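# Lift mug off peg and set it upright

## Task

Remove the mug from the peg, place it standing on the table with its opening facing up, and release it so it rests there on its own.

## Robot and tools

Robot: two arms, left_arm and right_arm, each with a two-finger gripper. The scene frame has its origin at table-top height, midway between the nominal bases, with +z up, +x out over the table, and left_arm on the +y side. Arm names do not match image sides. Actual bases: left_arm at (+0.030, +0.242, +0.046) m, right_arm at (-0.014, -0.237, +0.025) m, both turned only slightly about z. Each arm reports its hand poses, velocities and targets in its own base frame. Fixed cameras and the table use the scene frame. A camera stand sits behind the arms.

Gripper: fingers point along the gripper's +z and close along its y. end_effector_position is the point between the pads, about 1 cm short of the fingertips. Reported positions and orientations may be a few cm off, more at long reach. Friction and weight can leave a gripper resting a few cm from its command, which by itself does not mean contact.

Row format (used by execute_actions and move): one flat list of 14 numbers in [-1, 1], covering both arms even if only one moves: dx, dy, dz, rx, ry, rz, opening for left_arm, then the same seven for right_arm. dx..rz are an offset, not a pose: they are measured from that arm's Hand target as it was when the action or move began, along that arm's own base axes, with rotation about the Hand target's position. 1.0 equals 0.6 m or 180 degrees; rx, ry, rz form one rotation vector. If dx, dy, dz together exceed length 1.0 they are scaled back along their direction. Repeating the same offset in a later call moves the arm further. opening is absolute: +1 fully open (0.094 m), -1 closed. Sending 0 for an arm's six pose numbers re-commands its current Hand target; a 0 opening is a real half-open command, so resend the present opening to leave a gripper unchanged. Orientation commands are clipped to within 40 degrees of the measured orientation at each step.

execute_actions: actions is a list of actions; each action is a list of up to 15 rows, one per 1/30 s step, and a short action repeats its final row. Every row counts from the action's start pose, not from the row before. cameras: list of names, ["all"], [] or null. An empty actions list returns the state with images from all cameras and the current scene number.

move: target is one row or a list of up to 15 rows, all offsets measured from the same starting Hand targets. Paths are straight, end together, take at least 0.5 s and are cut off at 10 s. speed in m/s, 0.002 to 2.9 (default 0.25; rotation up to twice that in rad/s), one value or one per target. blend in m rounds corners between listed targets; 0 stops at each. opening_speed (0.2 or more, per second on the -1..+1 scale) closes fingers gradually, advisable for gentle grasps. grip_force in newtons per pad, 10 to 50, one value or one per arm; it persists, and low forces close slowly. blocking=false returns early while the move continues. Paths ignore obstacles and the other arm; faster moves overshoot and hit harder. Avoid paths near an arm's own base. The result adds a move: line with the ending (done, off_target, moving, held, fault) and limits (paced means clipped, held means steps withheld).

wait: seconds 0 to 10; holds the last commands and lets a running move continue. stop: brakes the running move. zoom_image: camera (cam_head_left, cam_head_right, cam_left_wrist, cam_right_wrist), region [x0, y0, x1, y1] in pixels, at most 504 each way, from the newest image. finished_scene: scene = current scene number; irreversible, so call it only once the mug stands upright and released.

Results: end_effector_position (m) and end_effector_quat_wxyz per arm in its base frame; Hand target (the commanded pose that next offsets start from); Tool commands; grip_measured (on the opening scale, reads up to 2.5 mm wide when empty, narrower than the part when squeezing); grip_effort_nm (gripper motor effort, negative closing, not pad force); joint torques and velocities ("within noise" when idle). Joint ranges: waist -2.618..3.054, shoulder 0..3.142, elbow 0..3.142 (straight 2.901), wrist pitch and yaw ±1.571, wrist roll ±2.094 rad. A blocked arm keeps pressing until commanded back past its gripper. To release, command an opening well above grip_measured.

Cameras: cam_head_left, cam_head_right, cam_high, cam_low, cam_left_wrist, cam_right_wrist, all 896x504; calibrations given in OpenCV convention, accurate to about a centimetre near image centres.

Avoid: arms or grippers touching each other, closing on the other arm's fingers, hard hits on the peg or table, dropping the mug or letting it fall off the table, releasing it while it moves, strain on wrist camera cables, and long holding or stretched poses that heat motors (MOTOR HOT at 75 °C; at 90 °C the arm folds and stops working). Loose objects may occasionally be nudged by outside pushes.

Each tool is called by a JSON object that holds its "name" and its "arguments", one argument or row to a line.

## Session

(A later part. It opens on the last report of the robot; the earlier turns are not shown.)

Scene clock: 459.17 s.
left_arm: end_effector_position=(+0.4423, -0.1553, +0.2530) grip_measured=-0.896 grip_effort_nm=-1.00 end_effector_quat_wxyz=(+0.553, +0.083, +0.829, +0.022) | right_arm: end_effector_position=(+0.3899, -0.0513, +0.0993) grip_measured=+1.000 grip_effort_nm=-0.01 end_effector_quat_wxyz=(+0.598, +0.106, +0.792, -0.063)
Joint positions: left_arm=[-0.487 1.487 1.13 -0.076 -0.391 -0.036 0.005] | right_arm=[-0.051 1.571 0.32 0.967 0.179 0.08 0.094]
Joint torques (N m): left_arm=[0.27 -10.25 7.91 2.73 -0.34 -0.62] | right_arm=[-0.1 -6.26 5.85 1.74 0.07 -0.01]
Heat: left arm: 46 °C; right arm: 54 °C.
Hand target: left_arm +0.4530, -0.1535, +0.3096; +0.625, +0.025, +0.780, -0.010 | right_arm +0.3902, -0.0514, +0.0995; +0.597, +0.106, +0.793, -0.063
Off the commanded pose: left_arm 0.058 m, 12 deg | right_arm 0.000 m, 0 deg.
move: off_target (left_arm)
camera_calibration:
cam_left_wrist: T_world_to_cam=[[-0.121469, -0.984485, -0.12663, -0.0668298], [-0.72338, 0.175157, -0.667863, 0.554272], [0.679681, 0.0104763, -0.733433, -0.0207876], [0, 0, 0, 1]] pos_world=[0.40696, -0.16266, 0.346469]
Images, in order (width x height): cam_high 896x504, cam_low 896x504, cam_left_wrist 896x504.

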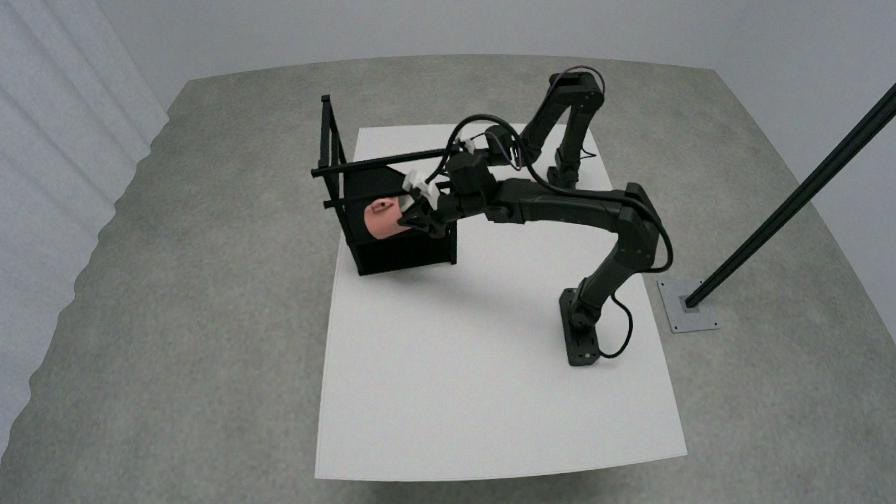

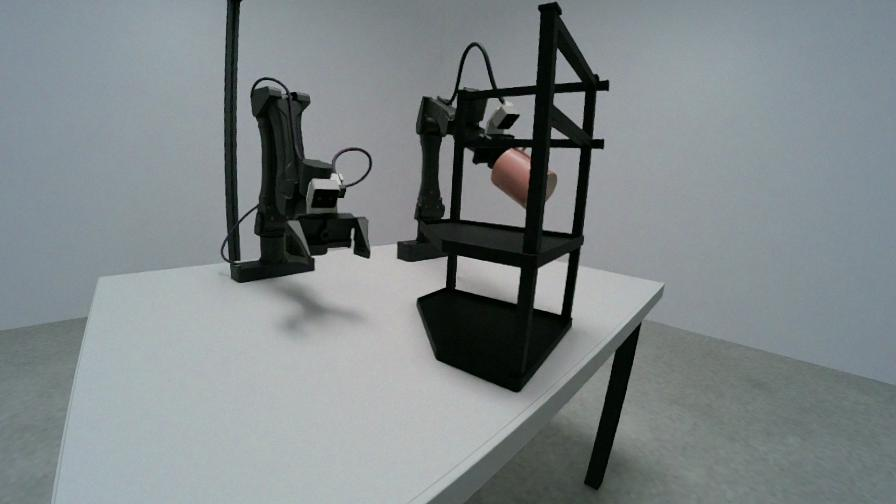

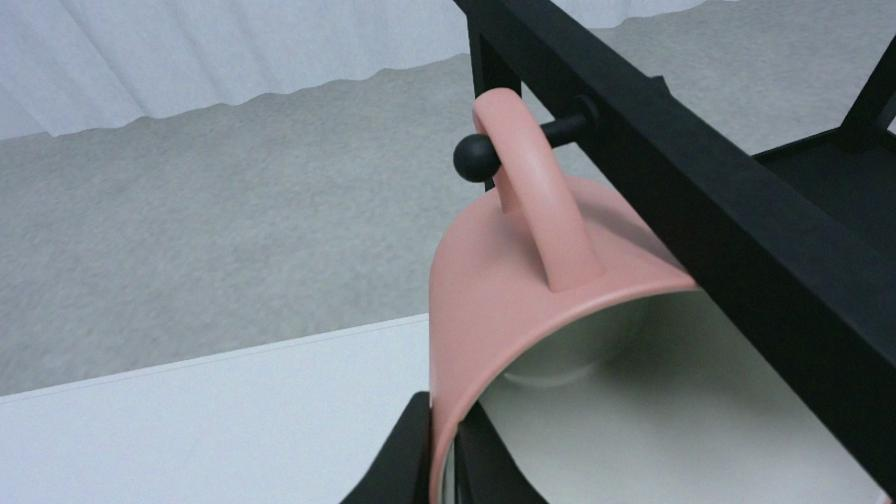

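{"name": "move", "arguments": {
  "target": [0.0, 0, 0.025, 0.0, 0, 0, -1, 0, 0, 0, 0, 0, 0, 1],
  "speed": 0.04,
  "cameras": ["cam_left_wrist"]
}}

{"name": "zoom_image", "arguments": {
  "camera": "cam_left_wrist",
  "region": [430, 30, 780, 380]
}}

Scene clock: 465.87 s.
left_arm: end_effector_position=(+0.4414, -0.1549, +0.2543) grip_measured=-0.897 grip_effort_nm=-1.00 end_effector_quat_wxyz=(+0.549, +0.087, +0.831, +0.025) | right_arm: end_effector_position=(+0.3899, -0.0513, +0.0993) grip_measured=+1.000 grip_effort_nm=-0.01 end_effector_quat_wxyz=(+0.598, +0.106, +0.792, -0.063)
Joint positions: left_arm=[-0.487 1.485 1.142 -0.098 -0.391 -0.029 0.005] | right_arm=[-0.051 1.571 0.32 0.967 0.179 0.08 0.094]
Joint torques (N m): left_arm=[0.25 -10.93 10.63 2.45 -0.33 -0.67] | right_arm=[-0.06 -6.19 6.08 1.78 0.07 0.08]
Heat: left arm: 47 °C; right arm: 54 °C.
Hand target: left_arm +0.4529, -0.1535, +0.3246; +0.625, +0.025, +0.780, -0.010 | right_arm +0.3902, -0.0514, +0.0995; +0.597, +0.106, +0.793, -0.063
Off the commanded pose: left_arm 0.071 m, 13 deg | right_arm 0.000 m, 0 deg.
move: off_target (left_arm)
camera_calibration:
cam_left_wrist: T_world_to_cam=[[-0.125029, -0.982823, -0.135747, -0.0621748], [-0.728088, 0.183833, -0.660373, 0.556025], [0.673985, 0.0162698, -0.738566, -0.0145719], [0, 0, 0, 1]] pos_world=[0.406883, -0.163086, 0.347982]
Images, in order (width x height): cam_left_wrist 896x504.

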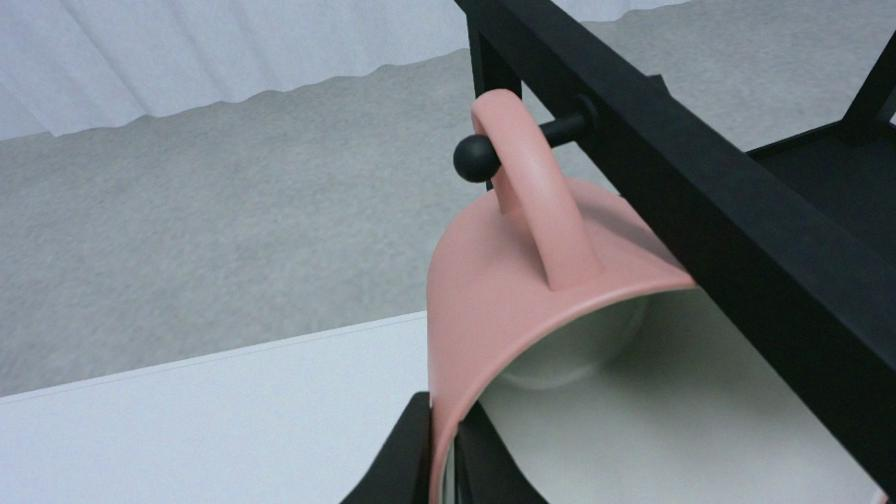

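Scaled by 1.440 from the camera's 896x504 image, which has a finer 1280x720 frame.

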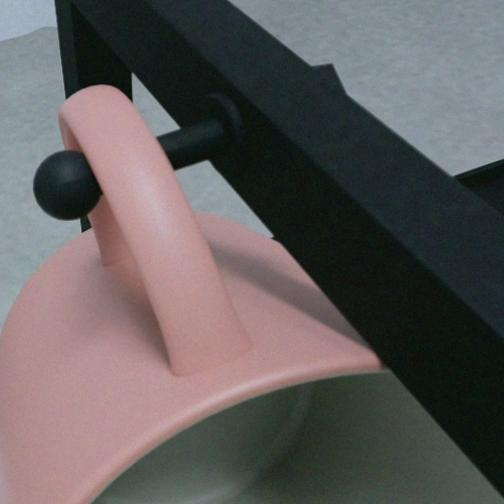

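{"name": "move", "arguments": {
  "target": [0.003, 0, 0.0133, 0.0008, -0.0167, 0, -1, 0, 0, 0, 0, 0, 0, 1],
  "speed": 0.04,
  "cameras": ["cam_left_wrist", "cam_high"]
}}

{"name": "zoom_image", "arguments": {
  "camera": "cam_left_wrist",
  "region": [430, 30, 780, 380]
}}

Scene clock: 480.10 s.
left_arm: end_effector_position=(+0.4416, -0.1549, +0.2546) grip_measured=-0.900 grip_effort_nm=-1.00 end_effector_quat_wxyz=(+0.550, +0.094, +0.830, +0.029) | right_arm: end_effector_position=(+0.3899, -0.0513, +0.0993) grip_measured=+1.000 grip_effort_nm=-0.01 end_effector_quat_wxyz=(+0.598, +0.106, +0.792, -0.063)
Joint positions: left_arm=[-0.487 1.485 1.142 -0.097 -0.392 -0.012 0.005] | right_arm=[-0.051 1.571 0.32 0.967 0.179 0.08 0.094]
Joint torques (N m): left_arm=[0.2 -12.04 8.73 3.01 -0.39 -0.6] | right_arm=[0.12 -6.38 6.01 1.75 0.04 0.05]
Heat: left arm: 49 °C; right arm: 54 °C.
Hand target: left_arm +0.4547, -0.1535, +0.3325; +0.645, +0.026, +0.764, -0.008 | right_arm +0.3902, -0.0514, +0.0995; +0.597, +0.106, +0.793, -0.063
Off the commanded pose: left_arm 0.079 m, 16 deg | right_arm 0.000 m, 0 deg.
move: off_target (left_arm)
camera_calibration:
cam_left_wrist: T_world_to_cam=[[-0.130955, -0.979828, -0.150955, -0.0552046], [-0.725282, 0.198495, -0.659216, 0.557034], [0.675883, 0.0231569, -0.736645, -0.0146484], [0, 0, 0, 1]] pos_world=[0.406678, -0.16432, 0.348082]
Images, in order (width x height): cam_high 896x504, cam_left_wrist 896x504.

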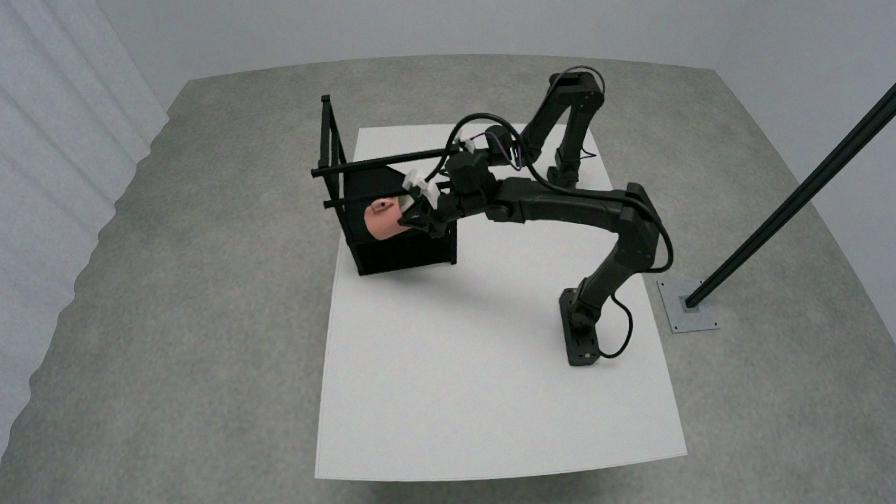

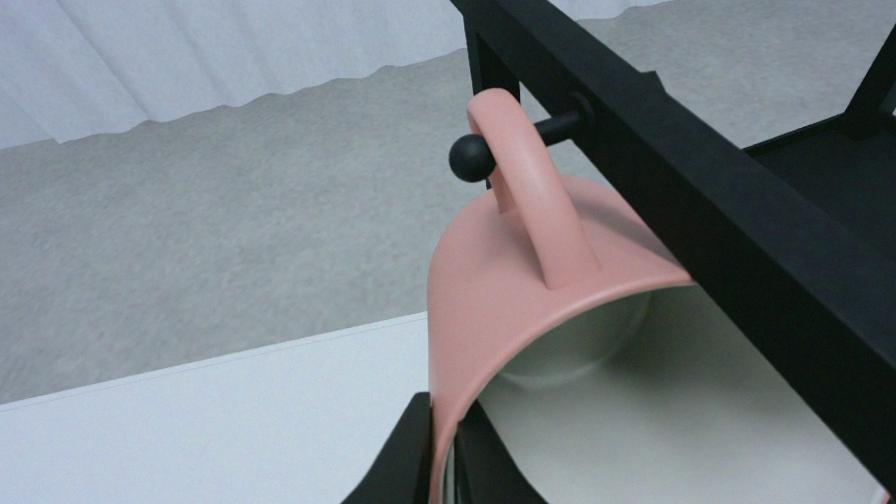

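Scaled by 1.440 from the camera's 896x504 image, which has a finer 1280x720 frame.

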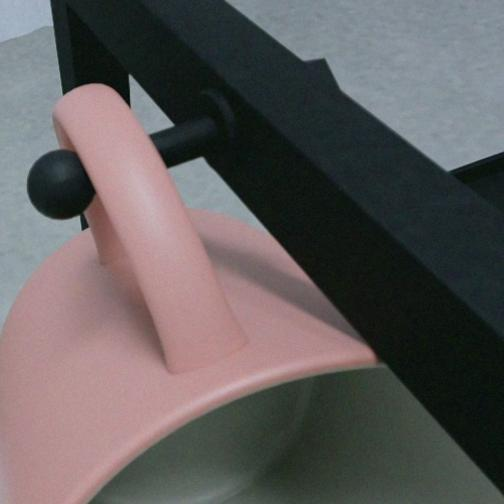

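{"name": "move", "arguments": {
  "target": [0.0, 0, 0.0267, 0, 0, 0, -1, 0, 0, 0, 0, 0, 0, 1],
  "speed": 0.03,
  "cameras": ["cam_left_wrist", "cam_high"]
}}

{"name": "zoom_image", "arguments": {
  "camera": "cam_left_wrist",
  "region": [430, 30, 780, 380]
}}

Scene clock: 489.03 s.
left_arm: end_effector_position=(+0.4404, -0.1543, +0.2565) grip_measured=-0.901 grip_effort_nm=-1.00 end_effector_quat_wxyz=(+0.546, +0.098, +0.831, +0.033) | right_arm: end_effector_position=(+0.3899, -0.0513, +0.0993) grip_measured=+1.000 grip_effort_nm=-0.01 end_effector_quat_wxyz=(+0.598, +0.106, +0.792, -0.063)
Joint positions: left_arm=[-0.487 1.482 1.154 -0.121 -0.392 -0.003 0.005] | right_arm=[-0.051 1.571 0.32 0.967 0.179 0.08 0.094]
Joint torques (N m): left_arm=[0.23 -12.77 11.55 2.76 -0.38 -0.67] | right_arm=[-0.2 -6.26 5.93 1.76 0.03 -0.03]
Heat: left arm: 52 °C; right arm: 54 °C.
Hand target: left_arm +0.4548, -0.1535, +0.3485; +0.645, +0.026, +0.764, -0.008 | right_arm +0.3902, -0.0514, +0.0995; +0.597, +0.106, +0.793, -0.063
Off the commanded pose: left_arm 0.093 m, 17 deg | right_arm 0.000 m, 0 deg.
move: off_target (left_arm)
camera_calibration:
cam_left_wrist: T_world_to_cam=[[-0.135515, -0.977471, -0.161822, -0.049242], [-0.729366, 0.208963, -0.651429, 0.558735], [0.670567, 0.0297491, -0.741252, -0.00797797], [0, 0, 0, 1]] pos_world=[0.406199, -0.16465, 0.350094]
Images, in order (width x height): cam_high 896x504, cam_left_wrist 896x504.

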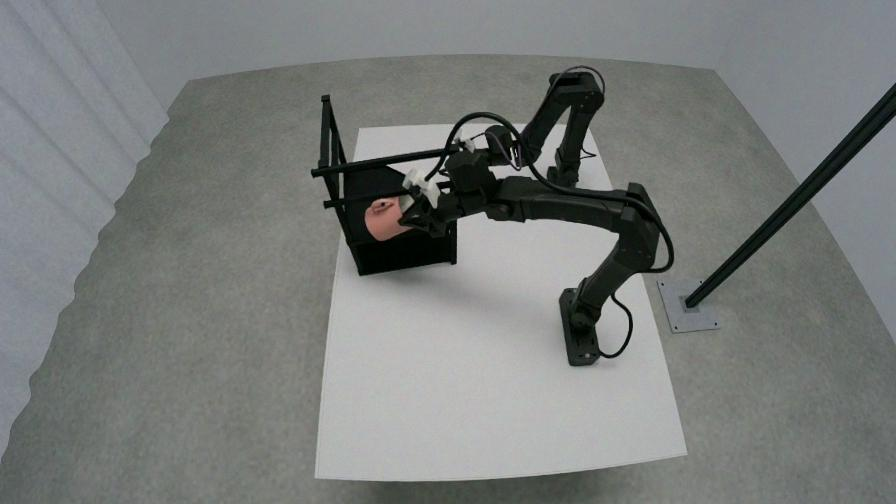

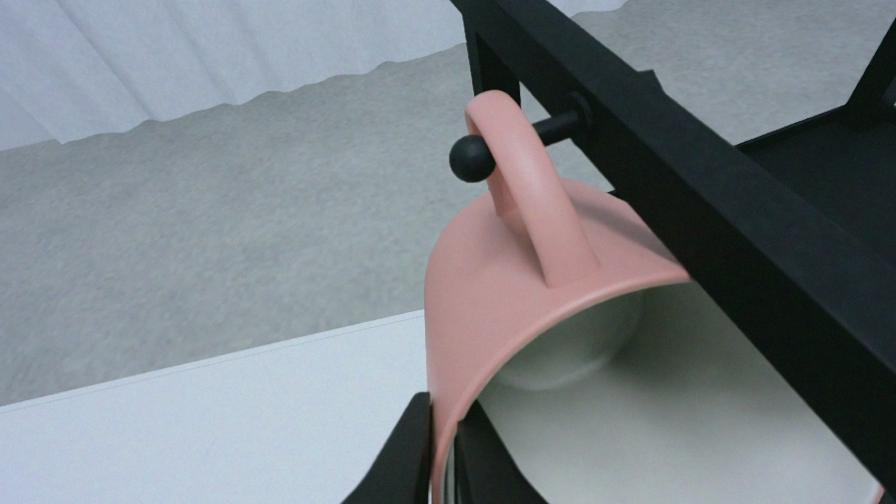

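Scaled by 1.440 from the camera's 896x504 image, which has a finer 1280x720 frame.

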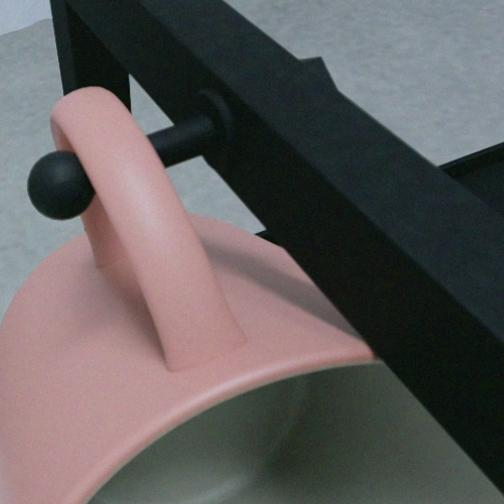

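{"name": "move", "arguments": {
  "target": [0.01, 0.005, -0.1, 0.003, -0.045, 0, -1, 0, 0, 0, 0, 0, 0, 1],
  "speed": 0.06,
  "cameras": ["cam_left_wrist", "cam_high"]
}}

{"name": "zoom_image", "arguments": {
  "camera": "cam_left_wrist",
  "region": [430, 30, 780, 380]
}}

Scene clock: 503.53 s.
left_arm: end_effector_position=(+0.4492, -0.1571, +0.2481) grip_measured=-0.915 grip_effort_nm=-1.00 end_effector_quat_wxyz=(+0.641, +0.073, +0.764, +0.011) | right_arm: end_effector_position=(+0.3899, -0.0513, +0.0993) grip_measured=+1.000 grip_effort_nm=-0.01 end_effector_quat_wxyz=(+0.598, +0.106, +0.792, -0.063)
Joint positions: left_arm=[-0.487 1.503 0.907 0.4 -0.401 0.035 0.004] | right_arm=[-0.051 1.571 0.32 0.967 0.179 0.08 0.094]
Joint torques (N m): left_arm=[1.1 -6.45 6.97 2.99 -0.25 -0.2] | right_arm=[-0.17 -6.37 5.96 1.7 0.11 -0.03]
Heat: left arm: 54 °C; right arm: 54 °C.
Hand target: left_arm +0.4608, -0.1505, +0.2885; +0.697, +0.030, +0.716, -0.003 | right_arm +0.3902, -0.0514, +0.0995; +0.597, +0.106, +0.793, -0.063
Off the commanded pose: left_arm 0.043 m, 10 deg | right_arm 0.000 m, 0 deg.
move: off_target (left_arm)
camera_calibration:
cam_left_wrist: T_world_to_cam=[[-0.106476, -0.987986, -0.112011, -0.0792852], [-0.561428, 0.152714, -0.813312, 0.516175], [0.820647, -0.0237123, -0.570943, -0.138101], [0, 0, 0, 1]] pos_world=[0.394685, -0.160434, 0.332083]
Images, in order (width x height): cam_high 896x504, cam_left_wrist 896x504.

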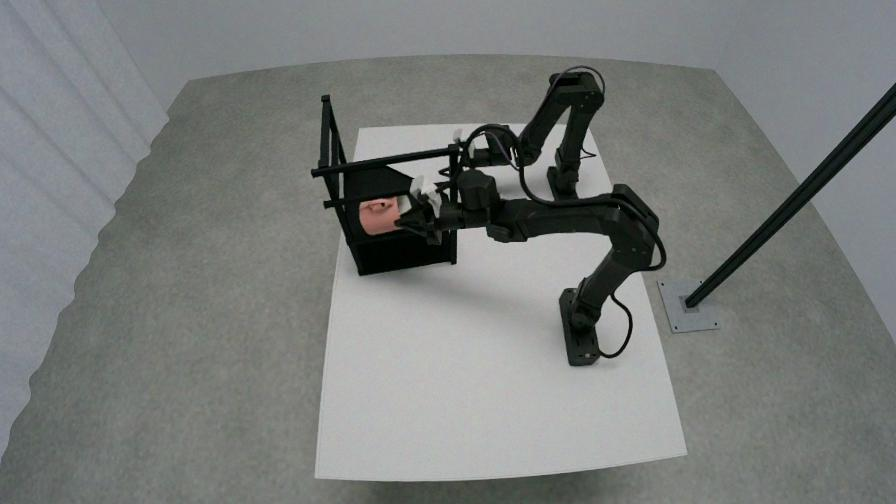

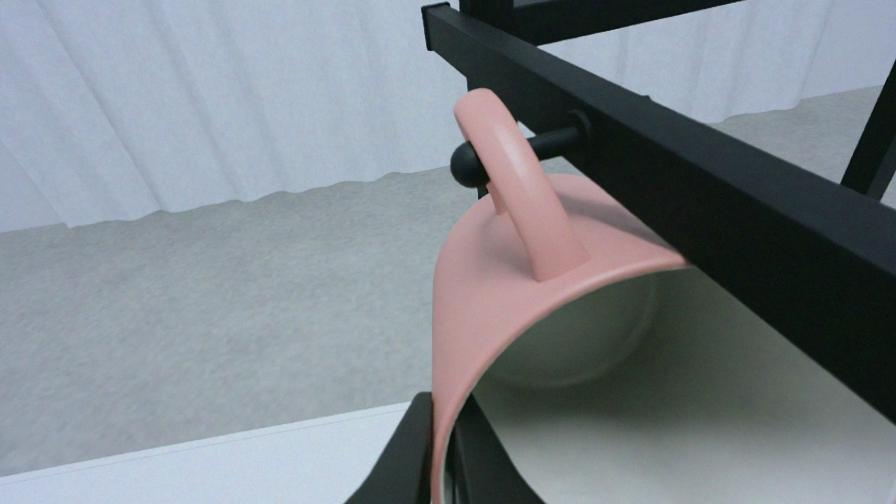

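Scaled by 1.440 from the camera's 896x504 image, which has a finer 1280x720 frame.

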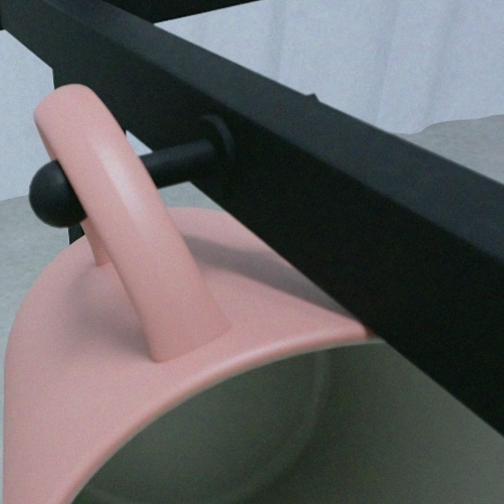

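{"name": "move", "arguments": {
  "target": [0.0, 0.03, 0.0133, 0, 0, 0, -1, 0, 0, 0, 0, 0, 0, 1],
  "speed": 0.05,
  "cameras": ["cam_left_wrist", "cam_high"]
}}

{"name": "zoom_image", "arguments": {
  "camera": "cam_left_wrist",
  "region": [430, 30, 780, 380]
}}

Scene clock: 514.87 s.
left_arm: end_effector_position=(+0.4534, -0.1534, +0.2483) grip_measured=-0.915 grip_effort_nm=-1.00 end_effector_quat_wxyz=(+0.642, +0.089, +0.762, +0.002) | right_arm: end_effector_position=(+0.3899, -0.0513, +0.0993) grip_measured=+1.000 grip_effort_nm=-0.01 end_effector_quat_wxyz=(+0.598, +0.106, +0.792, -0.063)
Joint positions: left_arm=[-0.452 1.503 0.904 0.412 -0.333 0.058 0.004] | right_arm=[-0.051 1.571 0.32 0.967 0.179 0.08 0.094]
Joint torques (N m): left_arm=[2.5 -9.69 6.74 2.73 -0.43 -0.37] | right_arm=[0.02 -6.32 5.96 1.74 0.04 0.04]
Heat: left arm: 57 °C; right arm: 54 °C.
Hand target: left_arm +0.4607, -0.1325, +0.2965; +0.697, +0.030, +0.716, -0.003 | right_arm +0.3902, -0.0514, +0.0995; +0.597, +0.106, +0.793, -0.063
Off the commanded pose: left_arm 0.053 m, 11 deg | right_arm 0.000 m, 0 deg.
move: off_target (left_arm)
camera_calibration:
cam_left_wrist: T_world_to_cam=[[-0.141409, -0.982824, -0.118579, -0.0568827], [-0.552539, 0.177748, -0.814313, 0.518197], [0.821404, -0.0496317, -0.568184, -0.146346], [0, 0, 0, 1]] pos_world=[0.39849, -0.155278, 0.332078]
Images, in order (width x height): cam_high 896x504, cam_left_wrist 896x504.

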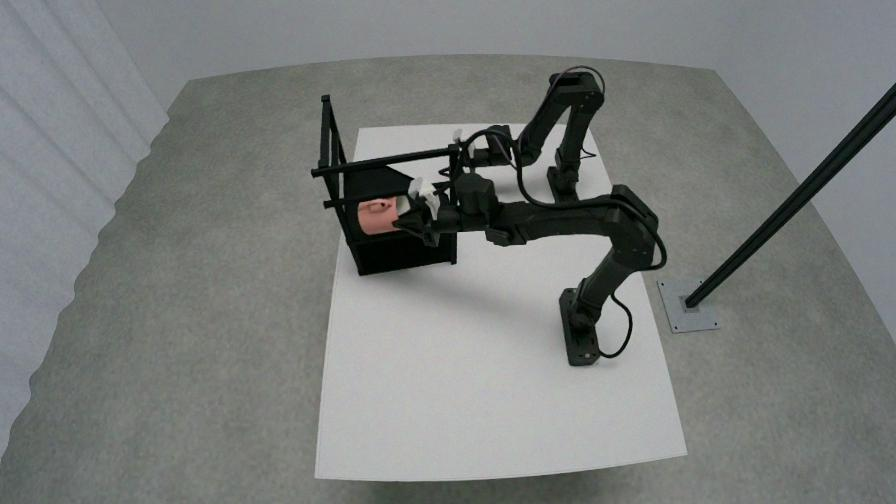

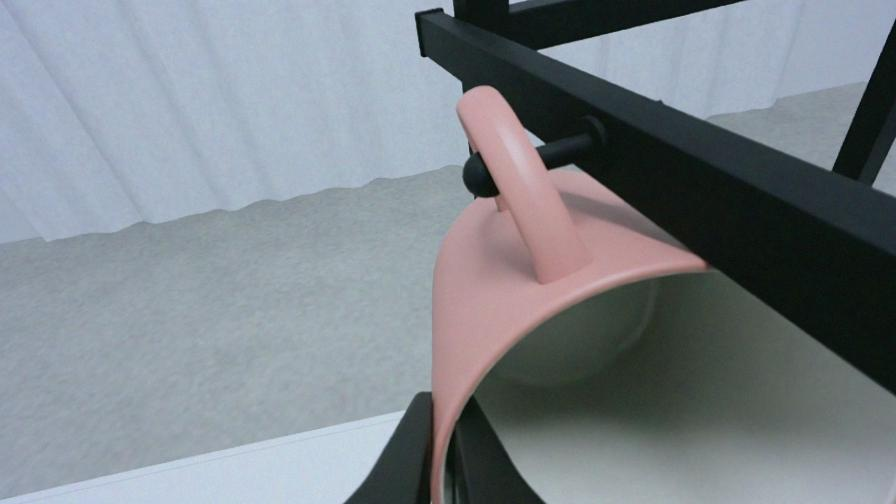

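Scaled by 1.440 from the camera's 896x504 image, which has a finer 1280x720 frame.

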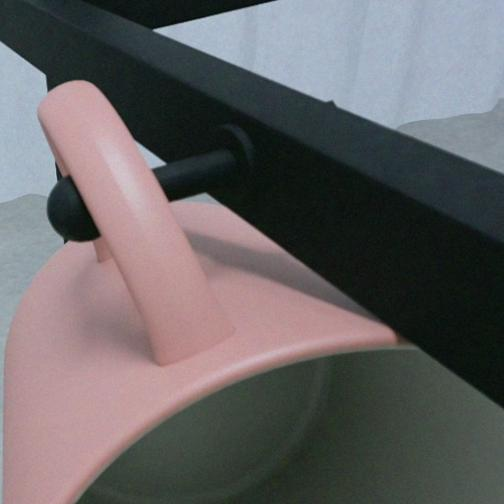

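{"name": "move", "arguments": {
  "target": [-0.025, 0.02, 0.005, 0, 0, 0, -1, 0, 0, 0, 0, 0, 0, 1],
  "speed": 0.05,
  "cameras": ["cam_left_wrist", "cam_high"]
}}

{"name": "zoom_image", "arguments": {
  "camera": "cam_left_wrist",
  "region": [430, 30, 780, 380]
}}

Scene clock: 524.93 s.
left_arm: end_effector_position=(+0.4408, -0.1216, +0.2304) grip_measured=-0.915 grip_effort_nm=-1.00 end_effector_quat_wxyz=(+0.617, +0.072, +0.783, +0.027) | right_arm: end_effector_position=(+0.3899, -0.0513, +0.0993) grip_measured=+1.000 grip_effort_nm=-0.01 end_effector_quat_wxyz=(+0.598, +0.106, +0.792, -0.063)
Joint positions: left_arm=[-0.406 1.438 0.835 0.348 -0.348 0.048 0.004] | right_arm=[-0.051 1.571 0.32 0.967 0.179 0.08 0.094]
Joint torques (N m): left_arm=[0.32 -11.18 7.45 3 -0.07 -0.26] | right_arm=[-0.12 -6.24 6.16 1.69 0.07 -0.03]
Heat: left arm: 56 °C; right arm: 54 °C.
Hand target: left_arm +0.4458, -0.1205, +0.2993; +0.697, +0.029, +0.716, -0.003 | right_arm +0.3902, -0.0514, +0.0995; +0.597, +0.106, +0.793, -0.063
Off the commanded pose: left_arm 0.069 m, 13 deg | right_arm 0.000 m, 0 deg.
move: off_target (left_arm)
camera_calibration:
cam_left_wrist: T_world_to_cam=[[-0.0876164, -0.987288, -0.132612, -0.0506662], [-0.611088, 0.158402, -0.775552, 0.505519], [0.786699, 0.0130865, -0.617198, -0.110392], [0, 0, 0, 1]] pos_world=[0.391323, -0.128653, 0.317203]
Images, in order (width x height): cam_high 896x504, cam_left_wrist 896x504.

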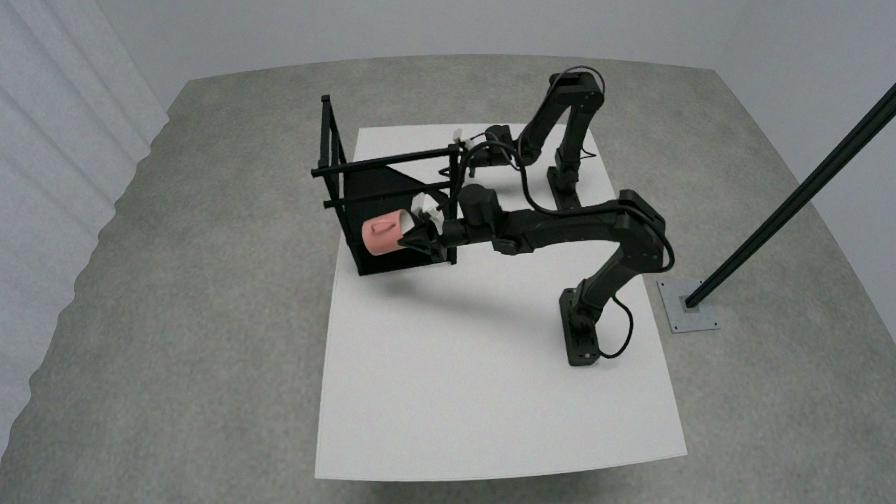

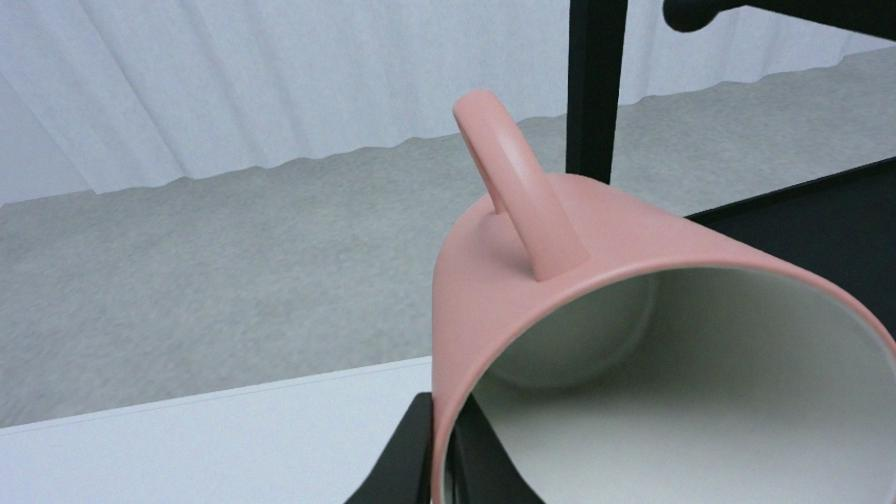

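Scaled by 1.440 from the camera's 896x504 image, which has a finer 1280x720 frame.

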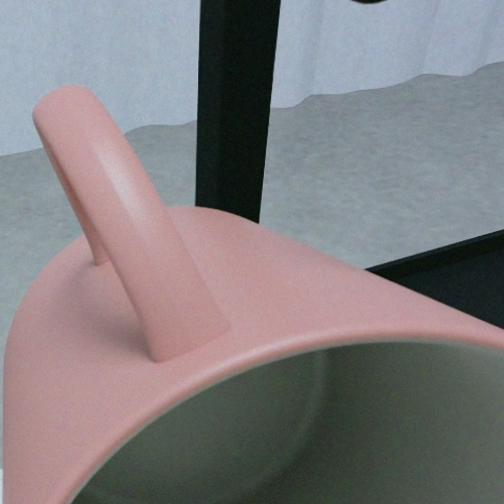

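{"name": "move", "arguments": {
  "target": [
    [-0.0263, 0.1675, -0.0655, 0, 0, 0, -1, 0, 0, 0, 0, 0, 0, 1],
    [-0.1263, 0.2842, -0.1822, 0.0012, 0.4634, 0.0203, -1, 0, 0, 0, 0, 0, 0, 1]
  ],
  "speed": 0.2,
  "blend": 0.03,
  "cameras": ["all"]
}}

{"name": "zoom_image", "arguments": {
  "camera": "cam_low",
  "region": [480, 140, 610, 270]
}}

{"name": "zoom_image", "arguments": {
  "camera": "cam_head_left",
  "region": [300, 170, 420, 290]
}}

Scene clock: 554.57 s.
left_arm: end_effector_position=(+0.3648, +0.0481, +0.1804) grip_measured=-0.915 grip_effort_nm=-1.00 end_effector_quat_wxyz=(+0.029, +0.001, +1.000, +0.001) | right_arm: end_effector_position=(+0.3899, -0.0513, +0.0993) grip_measured=+1.000 grip_effort_nm=-0.01 end_effector_quat_wxyz=(+0.598, +0.106, +0.792, -0.063)
Joint positions: left_arm=[0.131 1.916 1.93 -1.527 0.005 0.132 0.004] | right_arm=[-0.051 1.571 0.32 0.967 0.179 0.08 0.094]
Joint torques (N m): left_arm=[0.57 -8.66 7.95 0.22 0.09 0.07] | right_arm=[0.05 -6.24 6 1.75 -0.01 0]
Heat: left arm: 56 °C; right arm: 54 °C.
Hand target: left_arm +0.3700, +0.0501, +0.1901; +0.044, +0.000, +0.999, +0.000 | right_arm +0.3902, -0.0514, +0.0995; +0.597, +0.106, +0.793, -0.063
Off the commanded pose: left_arm 0.011 m, 2 deg | right_arm 0.000 m, 0 deg.
move: off_target (left_arm)
camera_calibration:
cam_left_wrist: T_world_to_cam=[[-0.00473169, -0.999977, 0.00483412, 0.0492587], [-0.931837, 0.00616324, 0.362824, 0.312405], [-0.362845, -0.00278784, -0.931845, 0.393147], [0, 0, 0, 1]] pos_world=[0.433995, 0.0484282, 0.252766]
cam_right_wrist: T_world_to_cam=[[-0.233378, -0.972217, 0.0181199, 0.0360752], [-0.627113, 0.136243, -0.766921, 0.366395], [0.743145, -0.190346, -0.641486, -0.149999], [0, 0, 0, 1]] pos_world=[0.349661, -0.0433974, 0.184121]

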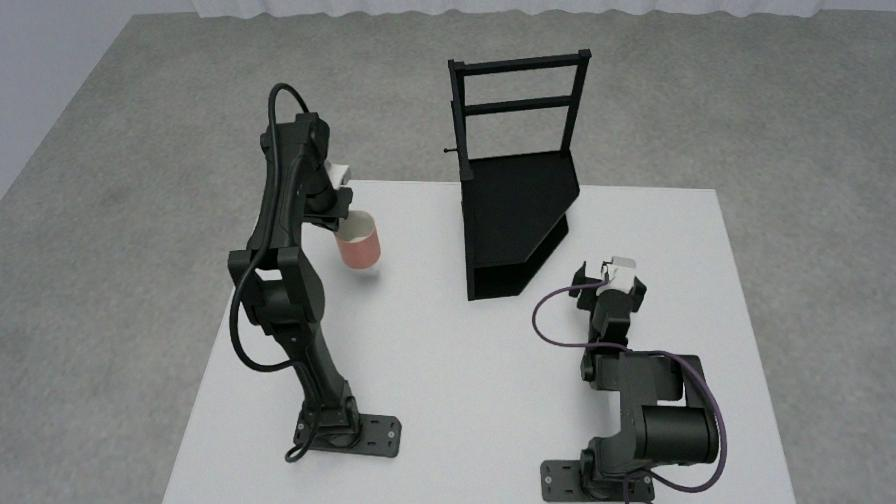

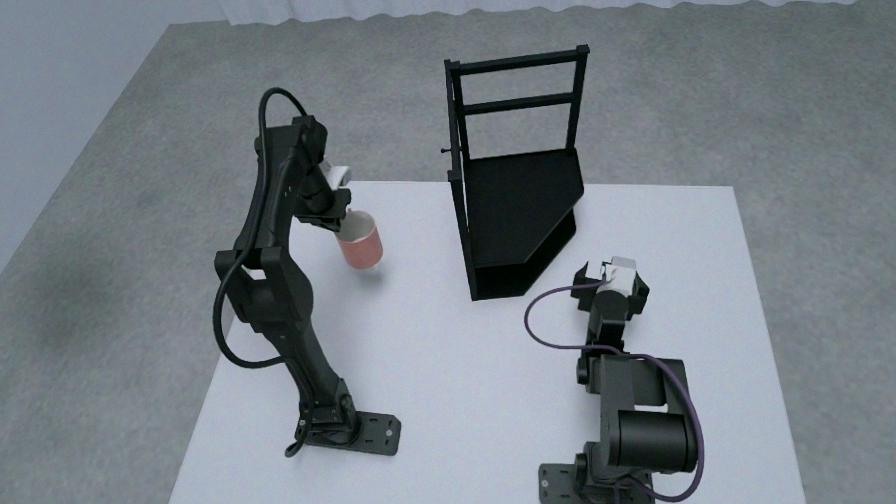

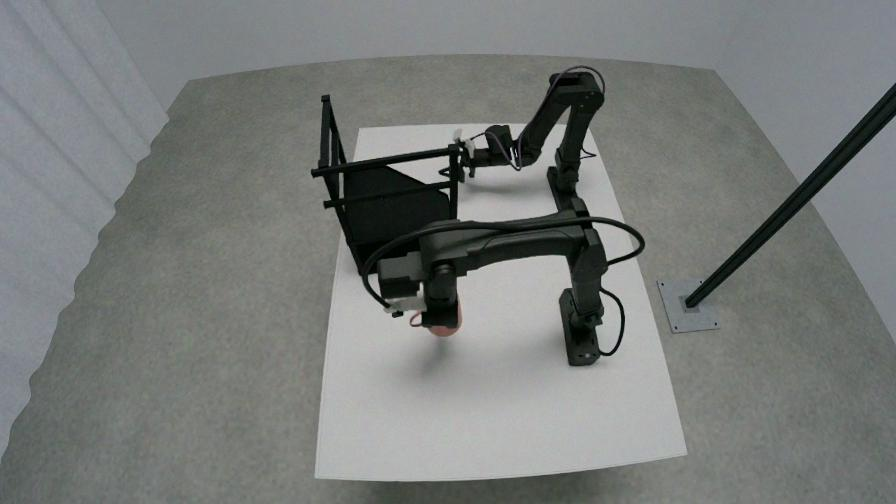

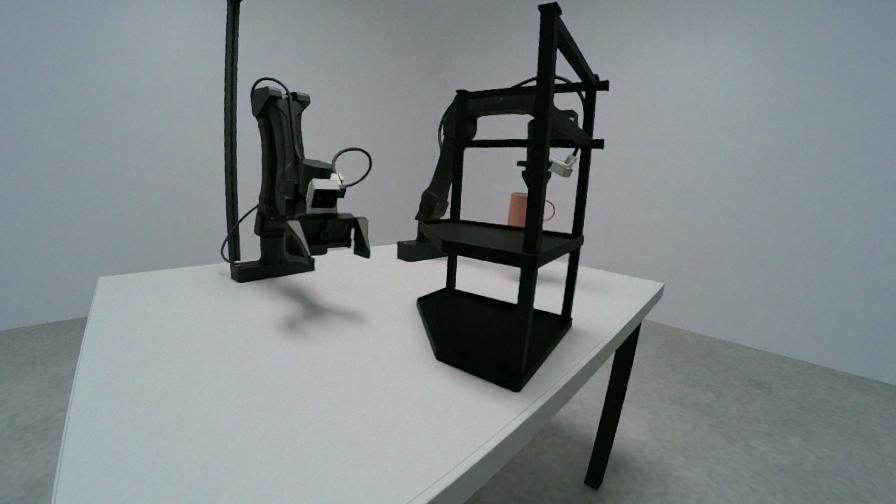

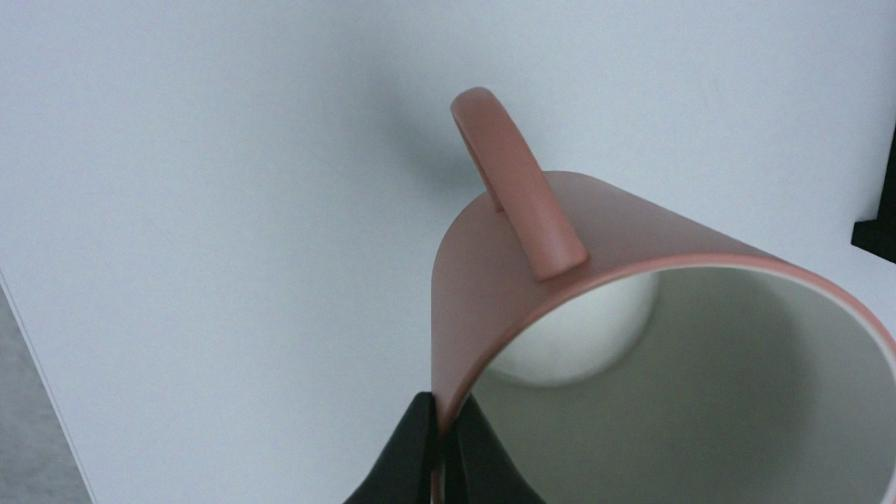

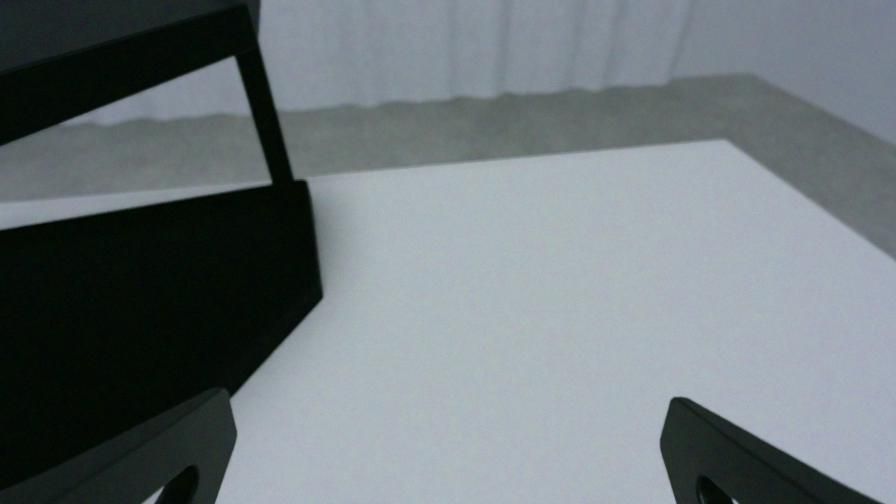

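Scaled by 3.877 from the camera's 896x504 image, which has a finer 1280x720 frame.

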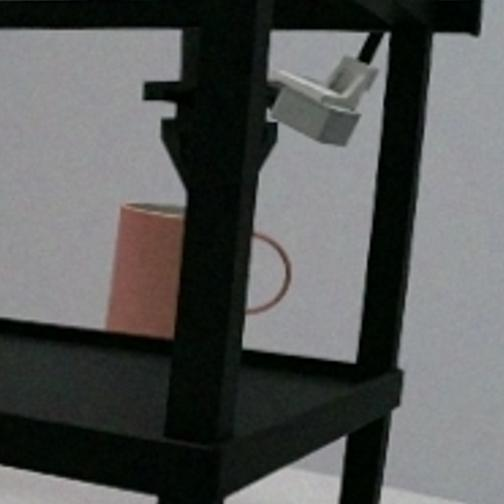

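Scaled by 4.200 from the camera's 896x504 image, which has a finer 1280x720 frame.

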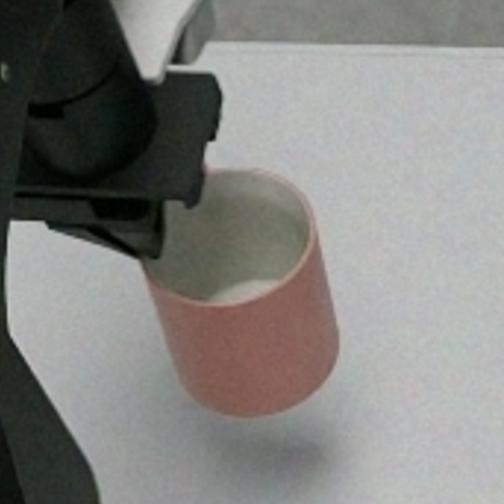

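{"name": "move", "arguments": {
  "target": [0, 0, -0.19, -0.015, -0.0306, 0, -1, 0, 0, 0, 0, 0, 0, 1],
  "speed": 0.15,
  "cameras": ["cam_head_left", "cam_low", "cam_left_wrist"]
}}

{"name": "zoom_image", "arguments": {
  "camera": "cam_low",
  "region": [480, 210, 580, 310]
}}

{"name": "zoom_image", "arguments": {
  "camera": "cam_head_left",
  "region": [320, 220, 420, 320]
}}

Scene clock: 597.30 s.
left_arm: end_effector_position=(+0.3582, +0.0500, +0.0516) grip_measured=-0.915 grip_effort_nm=-1.00 end_effector_quat_wxyz=(+0.045, -0.002, +0.999, -0.019) | right_arm: end_effector_position=(+0.3899, -0.0513, +0.0993) grip_measured=+1.000 grip_effort_nm=-0.01 end_effector_quat_wxyz=(+0.598, +0.106, +0.792, -0.063)
Joint positions: left_arm=[0.162 1.874 1.354 -0.969 0.052 0.156 0.004] | right_arm=[-0.051 1.571 0.32 0.967 0.179 0.08 0.094]
Joint torques (N m): left_arm=[0.58 -14.24 5.39 0.57 0.32 0.09] | right_arm=[0.25 -6.3 6.31 1.69 0.03 0]
Heat: left arm: 44 °C; right arm: 54 °C.
Hand target: left_arm +0.3701, +0.0501, +0.0762; +0.092, -0.001, +0.996, -0.024 | right_arm +0.3902, -0.0514, +0.0995; +0.597, +0.106, +0.793, -0.063
Off the commanded pose: left_arm 0.027 m, 5 deg | right_arm 0.000 m, 0 deg.
move: off_target (left_arm)
camera_calibration:
cam_left_wrist: T_world_to_cam=[[-0.00153259, -0.998933, 0.0461539, 0.0484215], [-0.94255, 0.0168613, 0.33364, 0.357747], [-0.334062, -0.042991, -0.94157, 0.262961], [0, 0, 0, 1]] pos_world=[0.425114, 0.0536427, 0.126003]
Images, in order (width x height): cam_head_left 896x504, cam_low 896x504, cam_left_wrist 896x504.

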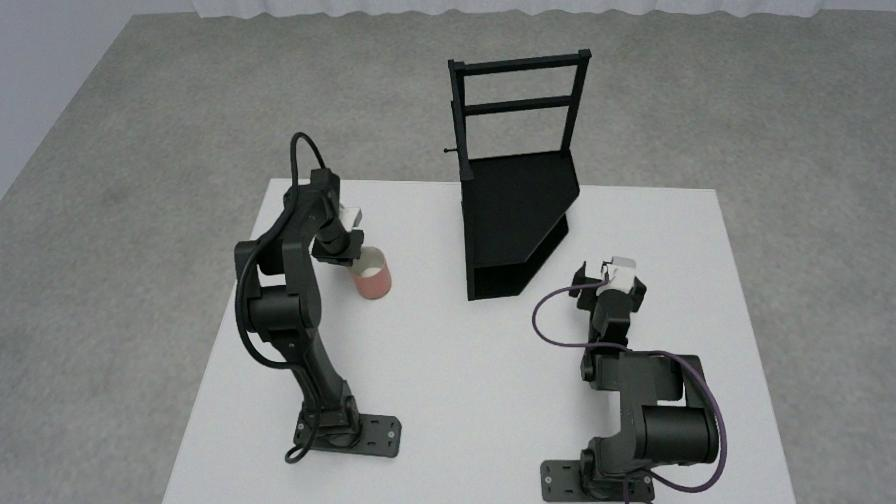

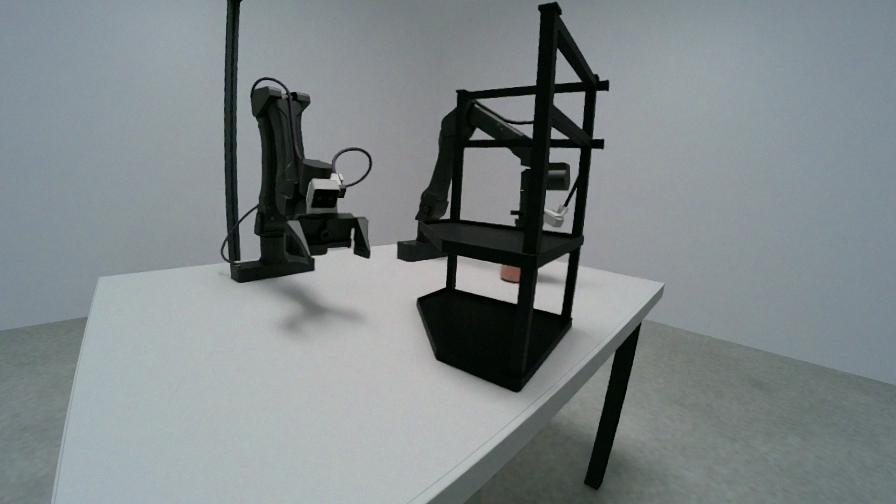

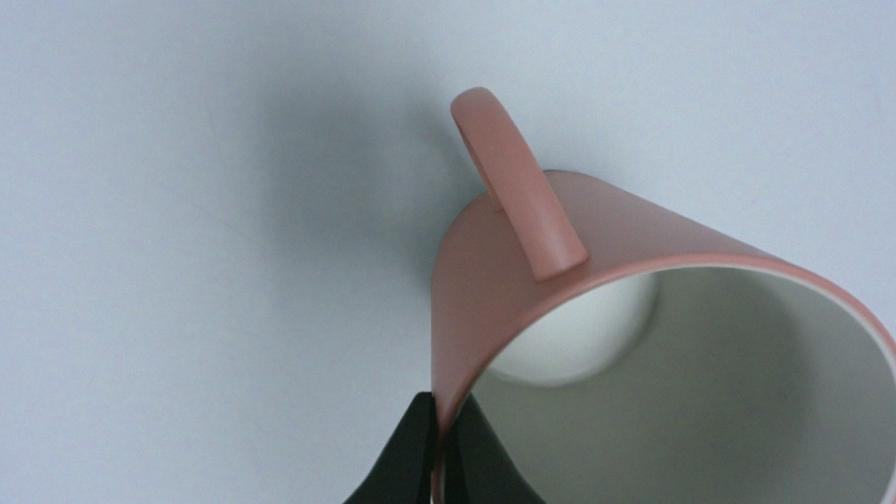

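Scaled by 5.040 from the camera's 896x504 image, which has a finer 1280x720 frame.

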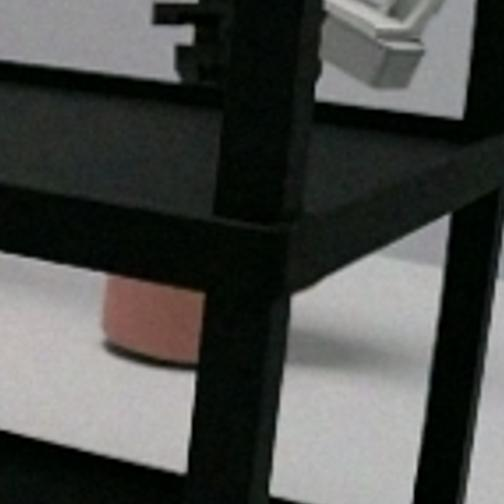

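Scaled by 5.040 from the camera's 896x504 image, which has a finer 1280x720 frame.

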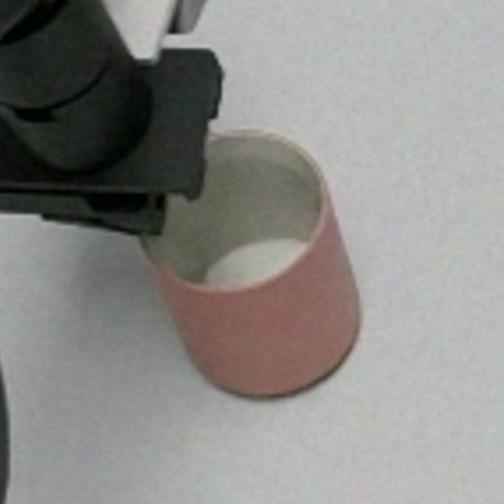

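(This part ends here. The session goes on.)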